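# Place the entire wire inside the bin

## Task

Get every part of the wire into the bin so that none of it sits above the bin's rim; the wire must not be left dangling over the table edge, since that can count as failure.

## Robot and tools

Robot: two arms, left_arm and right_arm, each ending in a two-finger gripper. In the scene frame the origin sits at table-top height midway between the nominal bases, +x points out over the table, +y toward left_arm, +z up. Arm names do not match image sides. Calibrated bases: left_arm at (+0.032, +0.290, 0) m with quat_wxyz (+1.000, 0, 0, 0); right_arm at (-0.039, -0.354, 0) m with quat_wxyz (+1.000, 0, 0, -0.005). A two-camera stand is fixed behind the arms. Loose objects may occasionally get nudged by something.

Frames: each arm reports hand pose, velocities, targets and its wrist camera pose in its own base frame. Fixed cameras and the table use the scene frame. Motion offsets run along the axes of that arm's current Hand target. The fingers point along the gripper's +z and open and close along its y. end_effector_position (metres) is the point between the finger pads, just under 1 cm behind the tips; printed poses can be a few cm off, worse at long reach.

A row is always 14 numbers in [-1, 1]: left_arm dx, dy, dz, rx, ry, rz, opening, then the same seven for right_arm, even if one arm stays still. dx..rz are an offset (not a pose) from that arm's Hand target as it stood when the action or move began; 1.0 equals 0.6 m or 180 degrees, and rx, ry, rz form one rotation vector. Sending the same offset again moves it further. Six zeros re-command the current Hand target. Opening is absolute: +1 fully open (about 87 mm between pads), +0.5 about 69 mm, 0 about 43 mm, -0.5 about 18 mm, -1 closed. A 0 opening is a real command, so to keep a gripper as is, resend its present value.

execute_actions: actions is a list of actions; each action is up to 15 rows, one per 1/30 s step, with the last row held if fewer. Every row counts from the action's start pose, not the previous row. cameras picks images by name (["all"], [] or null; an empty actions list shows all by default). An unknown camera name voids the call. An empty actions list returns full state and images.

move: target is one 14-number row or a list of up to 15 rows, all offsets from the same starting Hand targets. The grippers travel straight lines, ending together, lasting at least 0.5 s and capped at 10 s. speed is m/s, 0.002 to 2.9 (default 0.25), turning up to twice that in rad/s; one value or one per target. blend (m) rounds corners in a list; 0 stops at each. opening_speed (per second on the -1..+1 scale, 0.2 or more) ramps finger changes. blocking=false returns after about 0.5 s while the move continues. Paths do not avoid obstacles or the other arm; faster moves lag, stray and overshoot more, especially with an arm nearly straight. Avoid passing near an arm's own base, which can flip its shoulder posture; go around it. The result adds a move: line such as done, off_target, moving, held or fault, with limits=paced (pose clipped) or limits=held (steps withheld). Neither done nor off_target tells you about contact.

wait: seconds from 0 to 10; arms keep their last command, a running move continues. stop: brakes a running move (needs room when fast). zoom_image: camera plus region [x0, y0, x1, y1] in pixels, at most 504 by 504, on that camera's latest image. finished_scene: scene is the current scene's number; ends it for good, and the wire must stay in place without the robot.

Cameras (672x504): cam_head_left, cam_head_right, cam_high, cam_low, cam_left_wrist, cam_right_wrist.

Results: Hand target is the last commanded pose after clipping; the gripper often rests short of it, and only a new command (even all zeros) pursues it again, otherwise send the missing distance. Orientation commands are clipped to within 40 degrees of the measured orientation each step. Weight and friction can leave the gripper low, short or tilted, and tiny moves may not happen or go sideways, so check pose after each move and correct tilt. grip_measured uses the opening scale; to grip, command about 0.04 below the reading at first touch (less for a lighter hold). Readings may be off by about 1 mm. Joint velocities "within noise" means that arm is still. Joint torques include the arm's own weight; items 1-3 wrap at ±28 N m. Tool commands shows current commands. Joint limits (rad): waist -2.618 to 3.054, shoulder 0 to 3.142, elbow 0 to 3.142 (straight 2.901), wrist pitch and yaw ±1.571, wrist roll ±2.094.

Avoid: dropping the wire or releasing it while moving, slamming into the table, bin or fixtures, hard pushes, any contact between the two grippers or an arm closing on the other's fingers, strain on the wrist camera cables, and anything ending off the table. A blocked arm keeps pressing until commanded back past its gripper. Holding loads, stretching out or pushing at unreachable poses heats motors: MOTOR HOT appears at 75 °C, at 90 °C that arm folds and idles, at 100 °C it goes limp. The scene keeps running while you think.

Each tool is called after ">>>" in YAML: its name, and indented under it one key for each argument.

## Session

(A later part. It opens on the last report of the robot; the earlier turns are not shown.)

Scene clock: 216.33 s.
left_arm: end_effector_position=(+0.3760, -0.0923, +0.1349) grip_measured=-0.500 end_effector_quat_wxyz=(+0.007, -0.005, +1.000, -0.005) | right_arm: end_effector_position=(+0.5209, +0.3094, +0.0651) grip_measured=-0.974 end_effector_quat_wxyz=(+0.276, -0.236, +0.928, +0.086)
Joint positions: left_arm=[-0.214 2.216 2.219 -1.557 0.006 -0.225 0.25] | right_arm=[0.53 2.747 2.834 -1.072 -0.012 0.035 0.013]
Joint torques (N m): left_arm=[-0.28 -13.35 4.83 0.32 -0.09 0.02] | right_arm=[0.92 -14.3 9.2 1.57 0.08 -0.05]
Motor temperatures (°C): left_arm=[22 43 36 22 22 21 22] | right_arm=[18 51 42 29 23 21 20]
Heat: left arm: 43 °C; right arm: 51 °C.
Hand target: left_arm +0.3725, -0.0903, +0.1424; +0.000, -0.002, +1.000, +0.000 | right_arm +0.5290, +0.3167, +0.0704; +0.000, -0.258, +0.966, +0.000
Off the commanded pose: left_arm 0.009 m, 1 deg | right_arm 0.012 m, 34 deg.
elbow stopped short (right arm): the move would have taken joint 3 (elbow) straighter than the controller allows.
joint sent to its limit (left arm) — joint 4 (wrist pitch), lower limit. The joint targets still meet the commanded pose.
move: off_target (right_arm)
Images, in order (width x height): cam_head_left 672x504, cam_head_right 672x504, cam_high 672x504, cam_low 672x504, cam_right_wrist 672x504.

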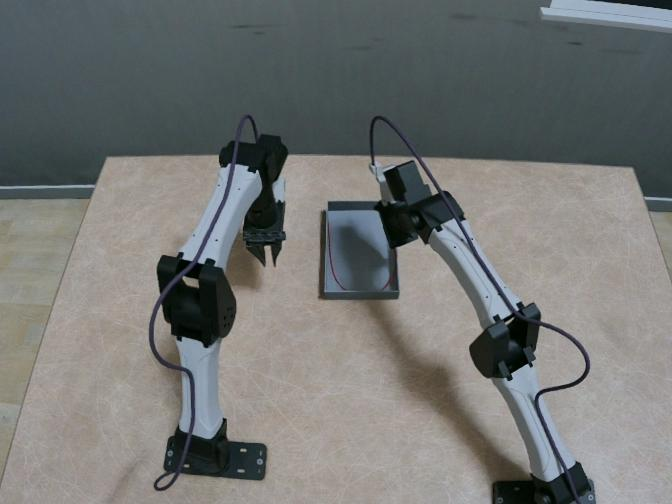

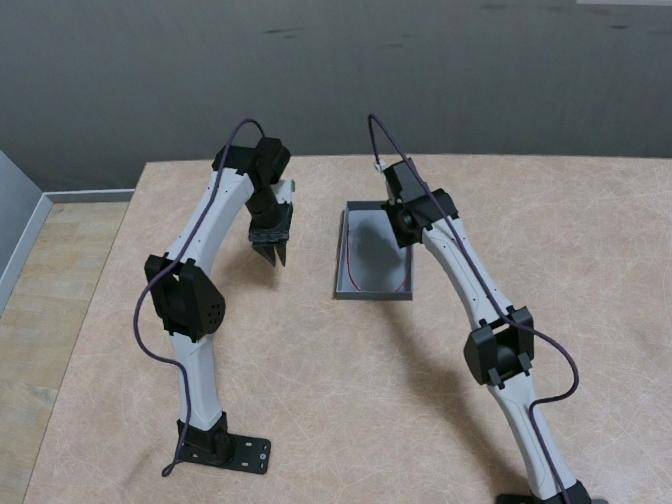

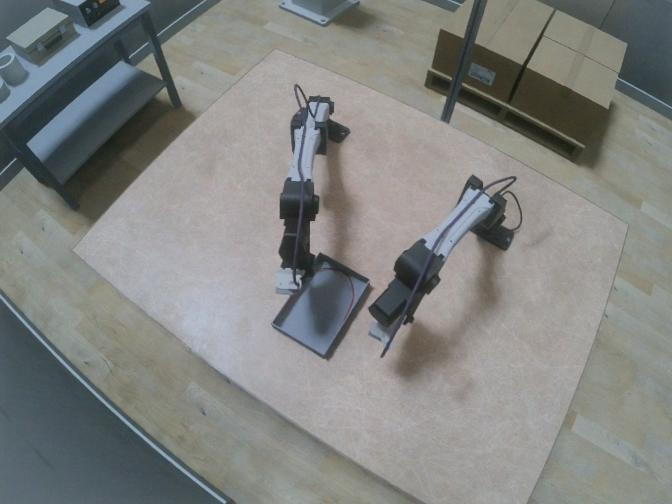

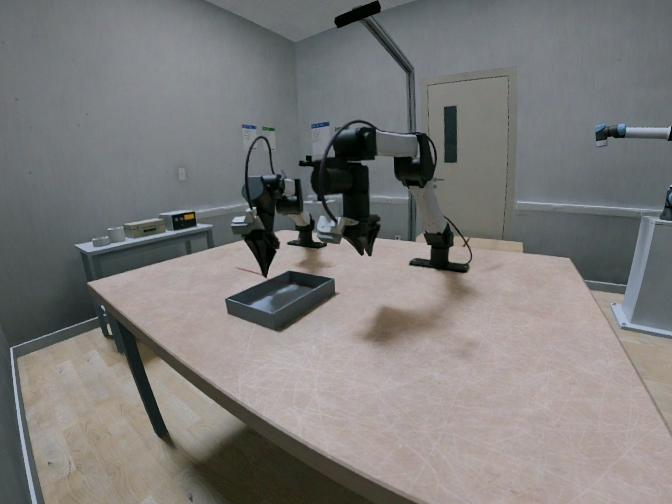

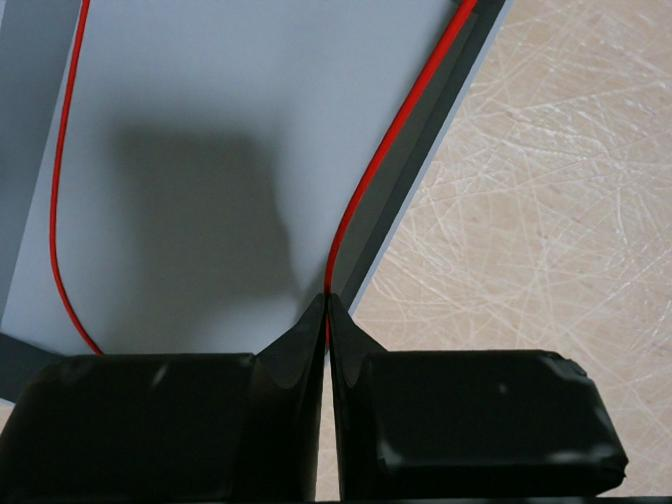

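>>> move:
  target: [0,0,0,0,0,0,-0.5,0,0.0487,0.02,0,0,-0.111,-1]
  speed: 0.1
  cameras: ["cam_head_left","cam_head_right","cam_high","cam_right_wrist"]

Scene clock: 227.00 s.
left_arm: end_effector_position=(+0.3760, -0.0923, +0.1349) grip_measured=-0.500 end_effector_quat_wxyz=(+0.007, -0.005, +1.000, -0.005) | right_arm: end_effector_position=(+0.5071, +0.3340, +0.0529) grip_measured=-0.974 end_effector_quat_wxyz=(+0.276, -0.409, +0.869, +0.049)
Joint positions: left_arm=[-0.214 2.216 2.219 -1.557 0.006 -0.225 0.25] | right_arm=[0.599 2.77 2.834 -1.067 -0.009 -0.279 0.013]
Joint torques (N m): left_arm=[-0.27 -13.48 4.96 0.32 -0.13 0.02] | right_arm=[0.94 -14.43 9.22 1.52 0.04 -0.07]
Heat: left arm: 43 °C; right arm: 51 °C.
Hand target: left_arm +0.3725, -0.0903, +0.1424; +0.000, -0.002, +1.000, +0.000 | right_arm +0.5144, +0.3419, +0.0584; +0.000, -0.422, +0.907, +0.000
Off the commanded pose: left_arm 0.009 m, 1 deg | right_arm 0.012 m, 33 deg.
elbow stopped short (right arm): the move would have taken joint 3 (elbow) straighter than the controller allows.
joint sent to its limit (left arm) — joint 4 (wrist pitch), lower limit. The joint targets still meet the commanded pose.
move: off_target (right_arm)
Images, in order (width x height): cam_head_left 672x504, cam_head_right 672x504, cam_high 672x504, cam_right_wrist 672x504.

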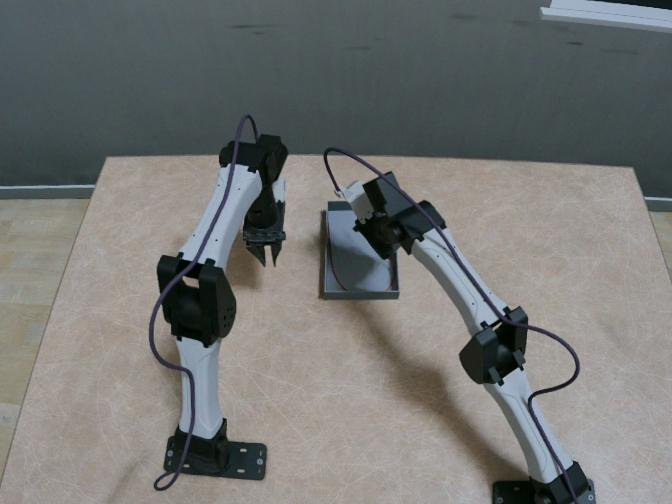

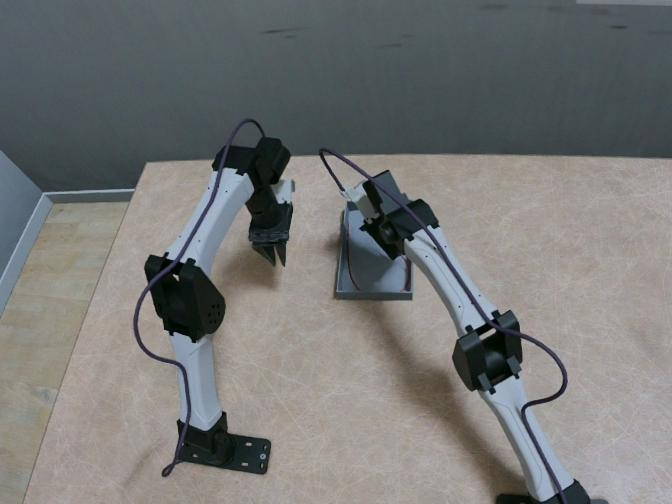

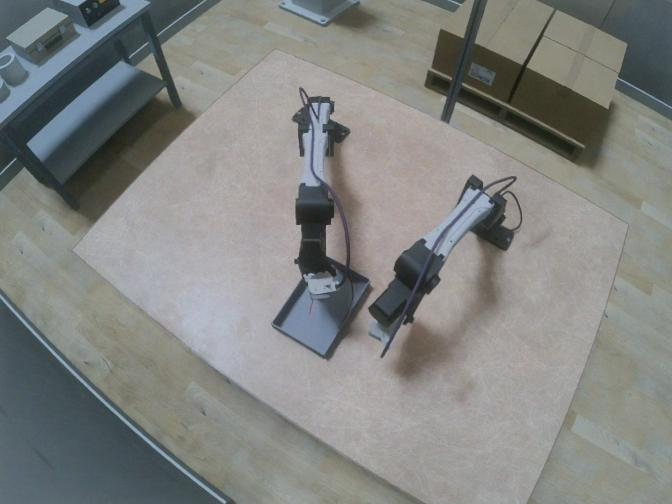

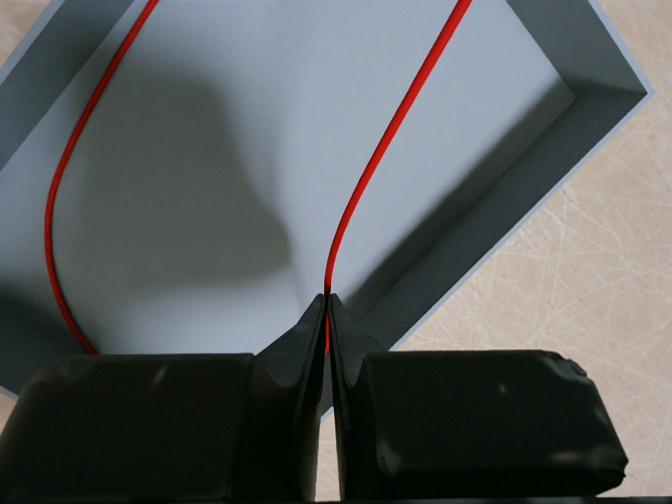

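>>> move:
  target:
    - [0,0,0,0,0,0,-0.5,0,0,0.048,0,0,0,-1]
    - [0,0,0,0,0,0,-0.5,0,0,0.048,0,0,0,-0.5]
  speed: 0.06
  opening_speed: 0.5
  cameras: ["cam_head_left","cam_high","cam_low","cam_right_wrist"]

Scene clock: 236.80 s.
left_arm: end_effector_position=(+0.3760, -0.0923, +0.1349) grip_measured=-0.500 end_effector_quat_wxyz=(+0.007, -0.005, +1.000, -0.005) | right_arm: end_effector_position=(+0.5074, +0.3338, +0.0277) grip_measured=-0.500 end_effector_quat_wxyz=(+0.261, -0.411, +0.872, +0.046)
Joint positions: left_arm=[-0.214 2.216 2.219 -1.557 0.006 -0.225 0.25] | right_arm=[0.599 2.816 2.834 -1.052 -0.007 -0.28 0.25]
Joint torques (N m): left_arm=[-0.23 -13.49 4.81 0.32 -0.13 0] | right_arm=[0.95 -14.05 9.24 1.48 0.04 -0.06]
Heat: left arm: 43 °C; right arm: 52 °C.
Hand target: left_arm +0.3725, -0.0903, +0.1424; +0.000, -0.002, +1.000, +0.000 | right_arm +0.5144, +0.3419, +0.0296; +0.000, -0.422, +0.907, +0.000
Off the commanded pose: left_arm 0.009 m, 1 deg | right_arm 0.011 m, 31 deg.
elbow stopped short (right arm): the move would have taken joint 3 (elbow) straighter than the controller allows.
joint sent to its limit (left arm) — joint 4 (wrist pitch), lower limit. The joint targets still meet the commanded pose.
move: off_target (right_arm); target 2's new opening was sent with right_arm's hand 0.011 m and 31 deg from that target
Images, in order (width x height): cam_head_left 672x504, cam_high 672x504, cam_low 672x504, cam_right_wrist 672x504.

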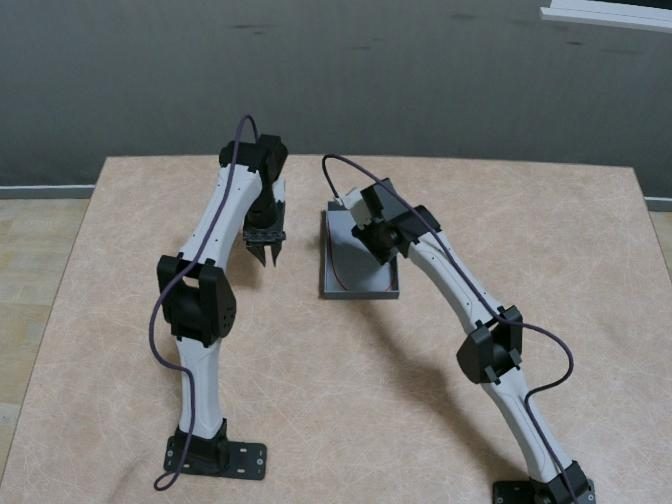

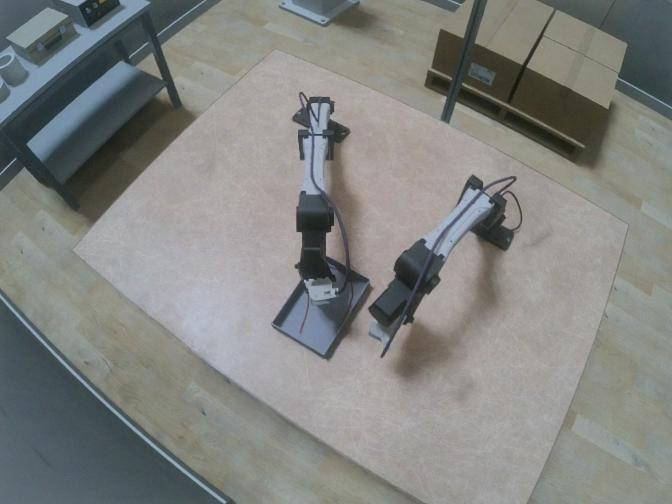

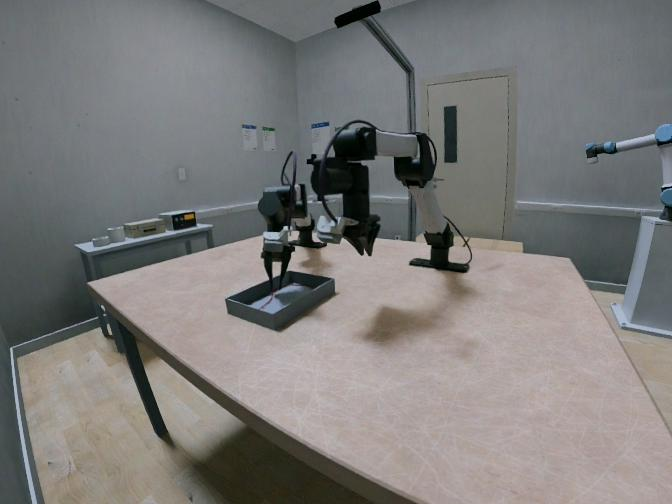

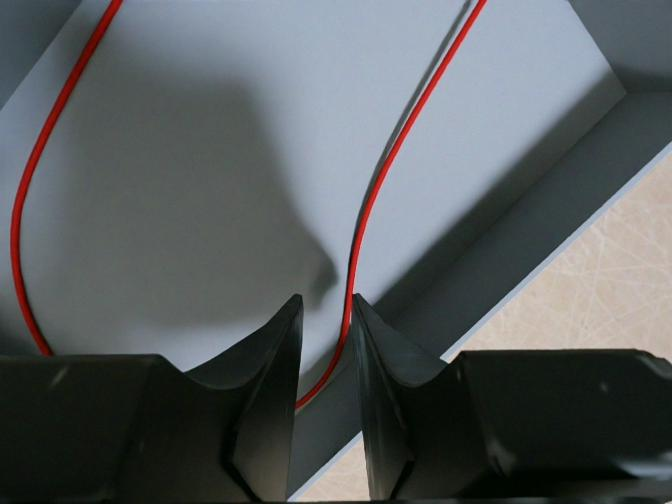

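>>> move:
  target:
    - [0,0,0,0,0,0,-0.5,0.02,0,-0.1,0,0,0,-0.5]
    - [0,0,0,0,0,0,-0.5,0.282,-0.032,-0.22,0,0,0,-0.5]
  speed: [0.07,0.2]
  blend: 0.01
  cameras: ["all"]

>>> zoom_image:
  camera: "cam_head_left"
  region: [290, 180, 430, 320]

>>> zoom_image:
  camera: "cam_high"
  region: [250, 230, 390, 370]

>>> zoom_image:
  camera: "cam_low"
  region: [210, 250, 350, 350]

Scene clock: 252.70 s.
left_arm: end_effector_position=(+0.3760, -0.0923, +0.1349) grip_measured=-0.500 end_effector_quat_wxyz=(+0.007, -0.005, +1.000, -0.005) | right_arm: end_effector_position=(+0.4232, +0.2042, +0.1407) grip_measured=-0.500 end_effector_quat_wxyz=(+0.113, -0.421, +0.900, +0.005)
Joint positions: left_arm=[-0.214 2.216 2.219 -1.557 0.006 -0.225 0.25] | right_arm=[0.484 2.469 2.7 -1.576 0 -0.392 0.25]
Joint velocities: left_arm=[0.012 -0.017 0.012 0.154 -0.081 -0.051 -0.001] | right_arm=[within noise]
Joint torques (N m): left_arm=[-0.27 -13.41 4.92 0.32 -0.11 -0.01] | right_arm=[0.28 -18.4 4.49 0.64 0.03 -0.05]
Motor temperatures (°C): left_arm=[22 44 35 22 22 21 21] | right_arm=[18 57 43 30 23 21 20]
Heat: left arm: 44 °C; right arm: 57 °C.
Hand target: left_arm +0.3725, -0.0903, +0.1424; +0.000, -0.002, +1.000, +0.000 | right_arm +0.4201, +0.2004, +0.1617; +0.000, -0.422, +0.907, +0.000
Off the commanded pose: left_arm 0.009 m, 1 deg | right_arm 0.022 m, 13 deg.
elbow stopped short (right arm): the move would have taken joint 3 (elbow) straighter than the controller allows.
joint sent to its limit (left arm) — joint 4 (wrist pitch), lower limit. The joint targets still meet the commanded pose.
joint sent to its limit (right arm) — joint 4 (wrist pitch), lower limit. The joint targets are off in orientation, not in position.
move: off_target (right_arm)

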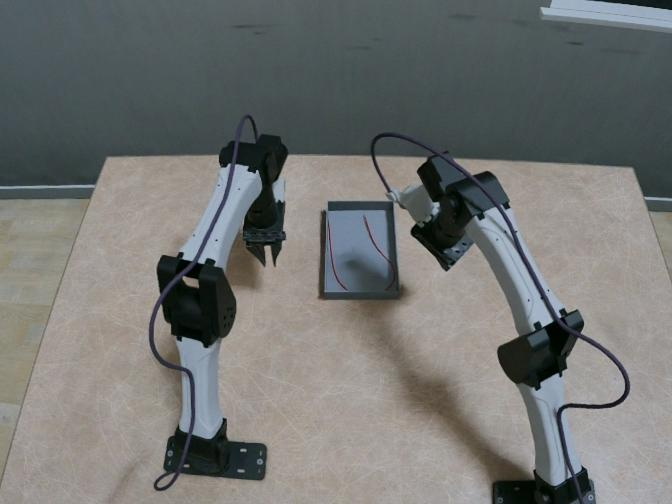

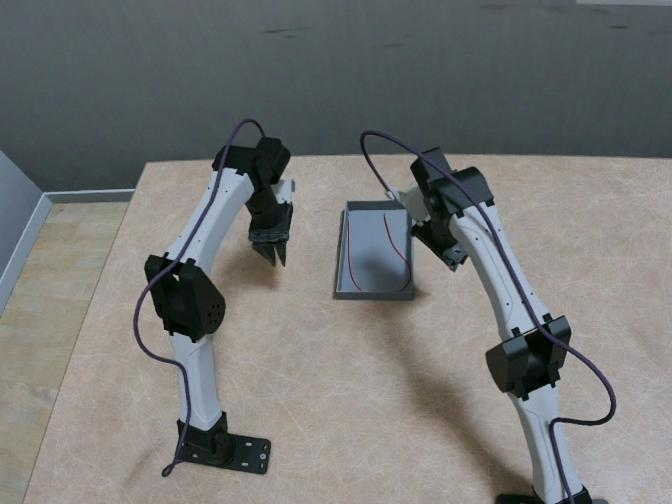

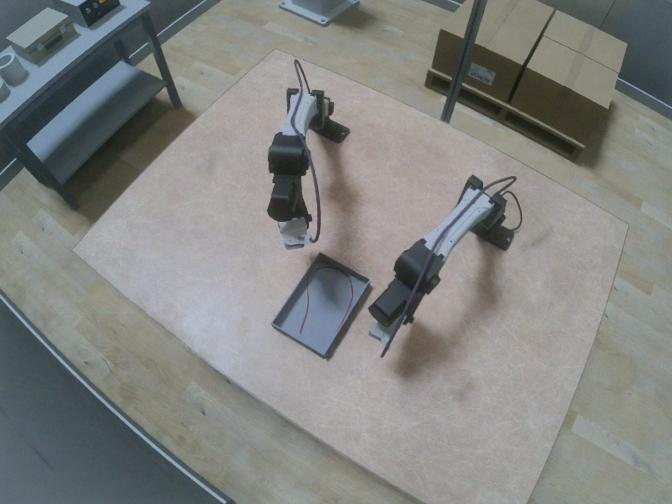

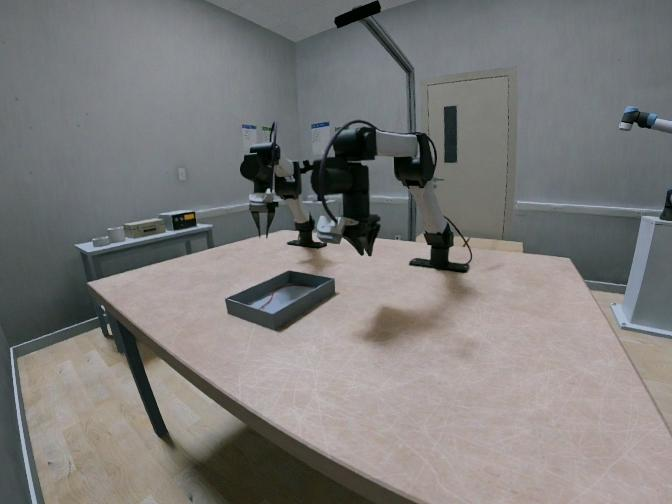

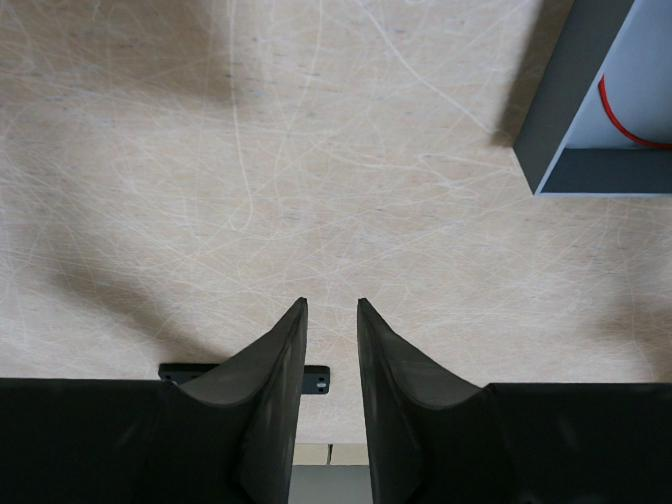

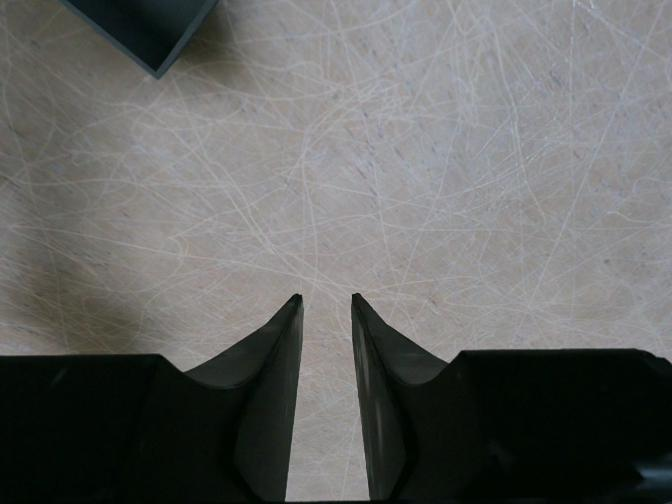

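Scaled by 3.600.

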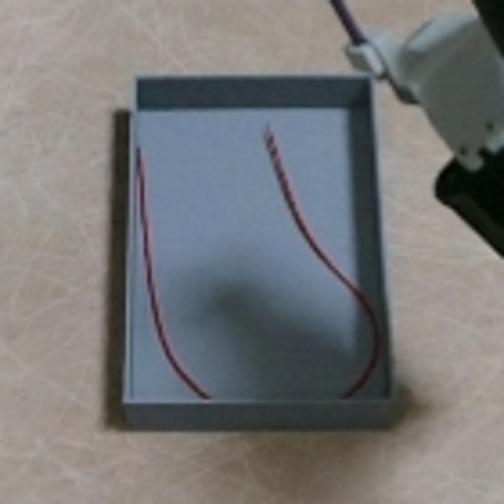

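Scaled by 3.600.

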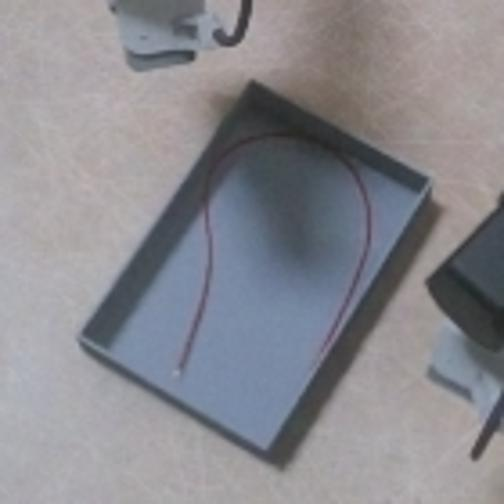

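Scaled by 3.600.

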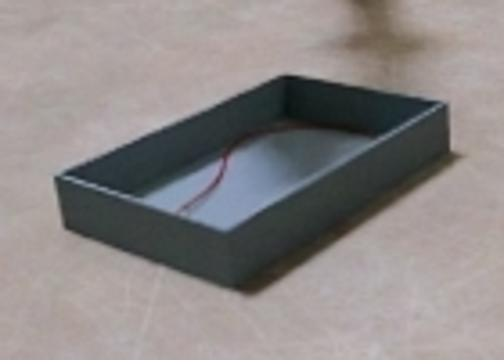

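>>> zoom_image:
  camera: "cam_head_left"
  region: [315, 195, 365, 245]

>>> zoom_image:
  camera: "cam_head_right"
  region: [330, 195, 380, 245]

>>> zoom_image:
  camera: "cam_high"
  region: [305, 300, 355, 360]

Scaled by 10.080.

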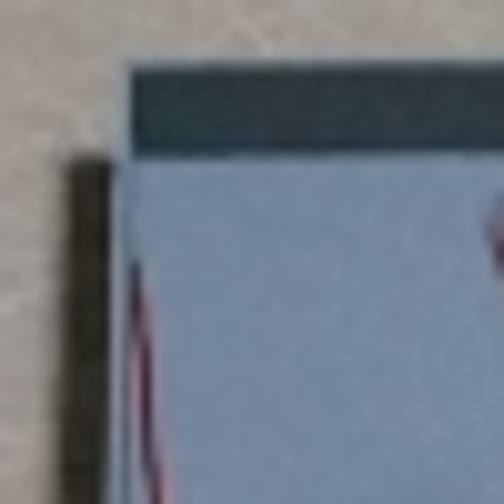

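Scaled by 10.080.

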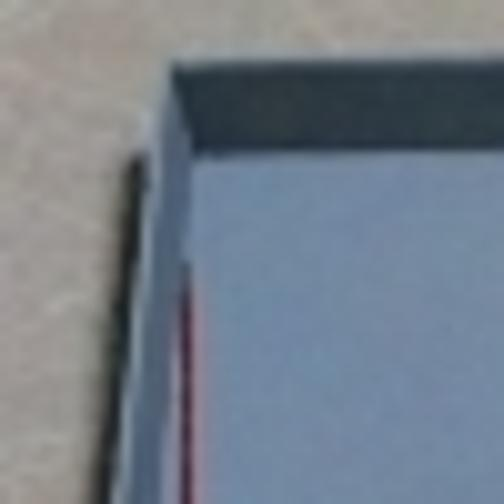

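Scaled by 8.400.

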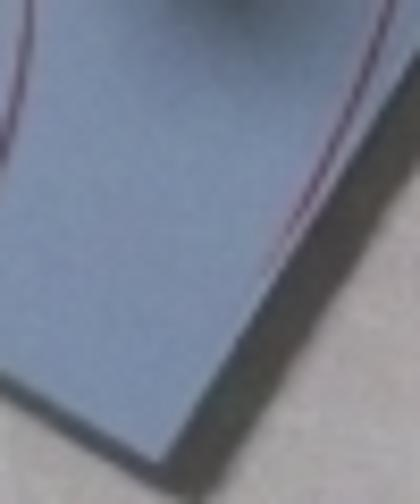

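>>> finished_scene:
  scene: 2

The scene is finished: the task was done.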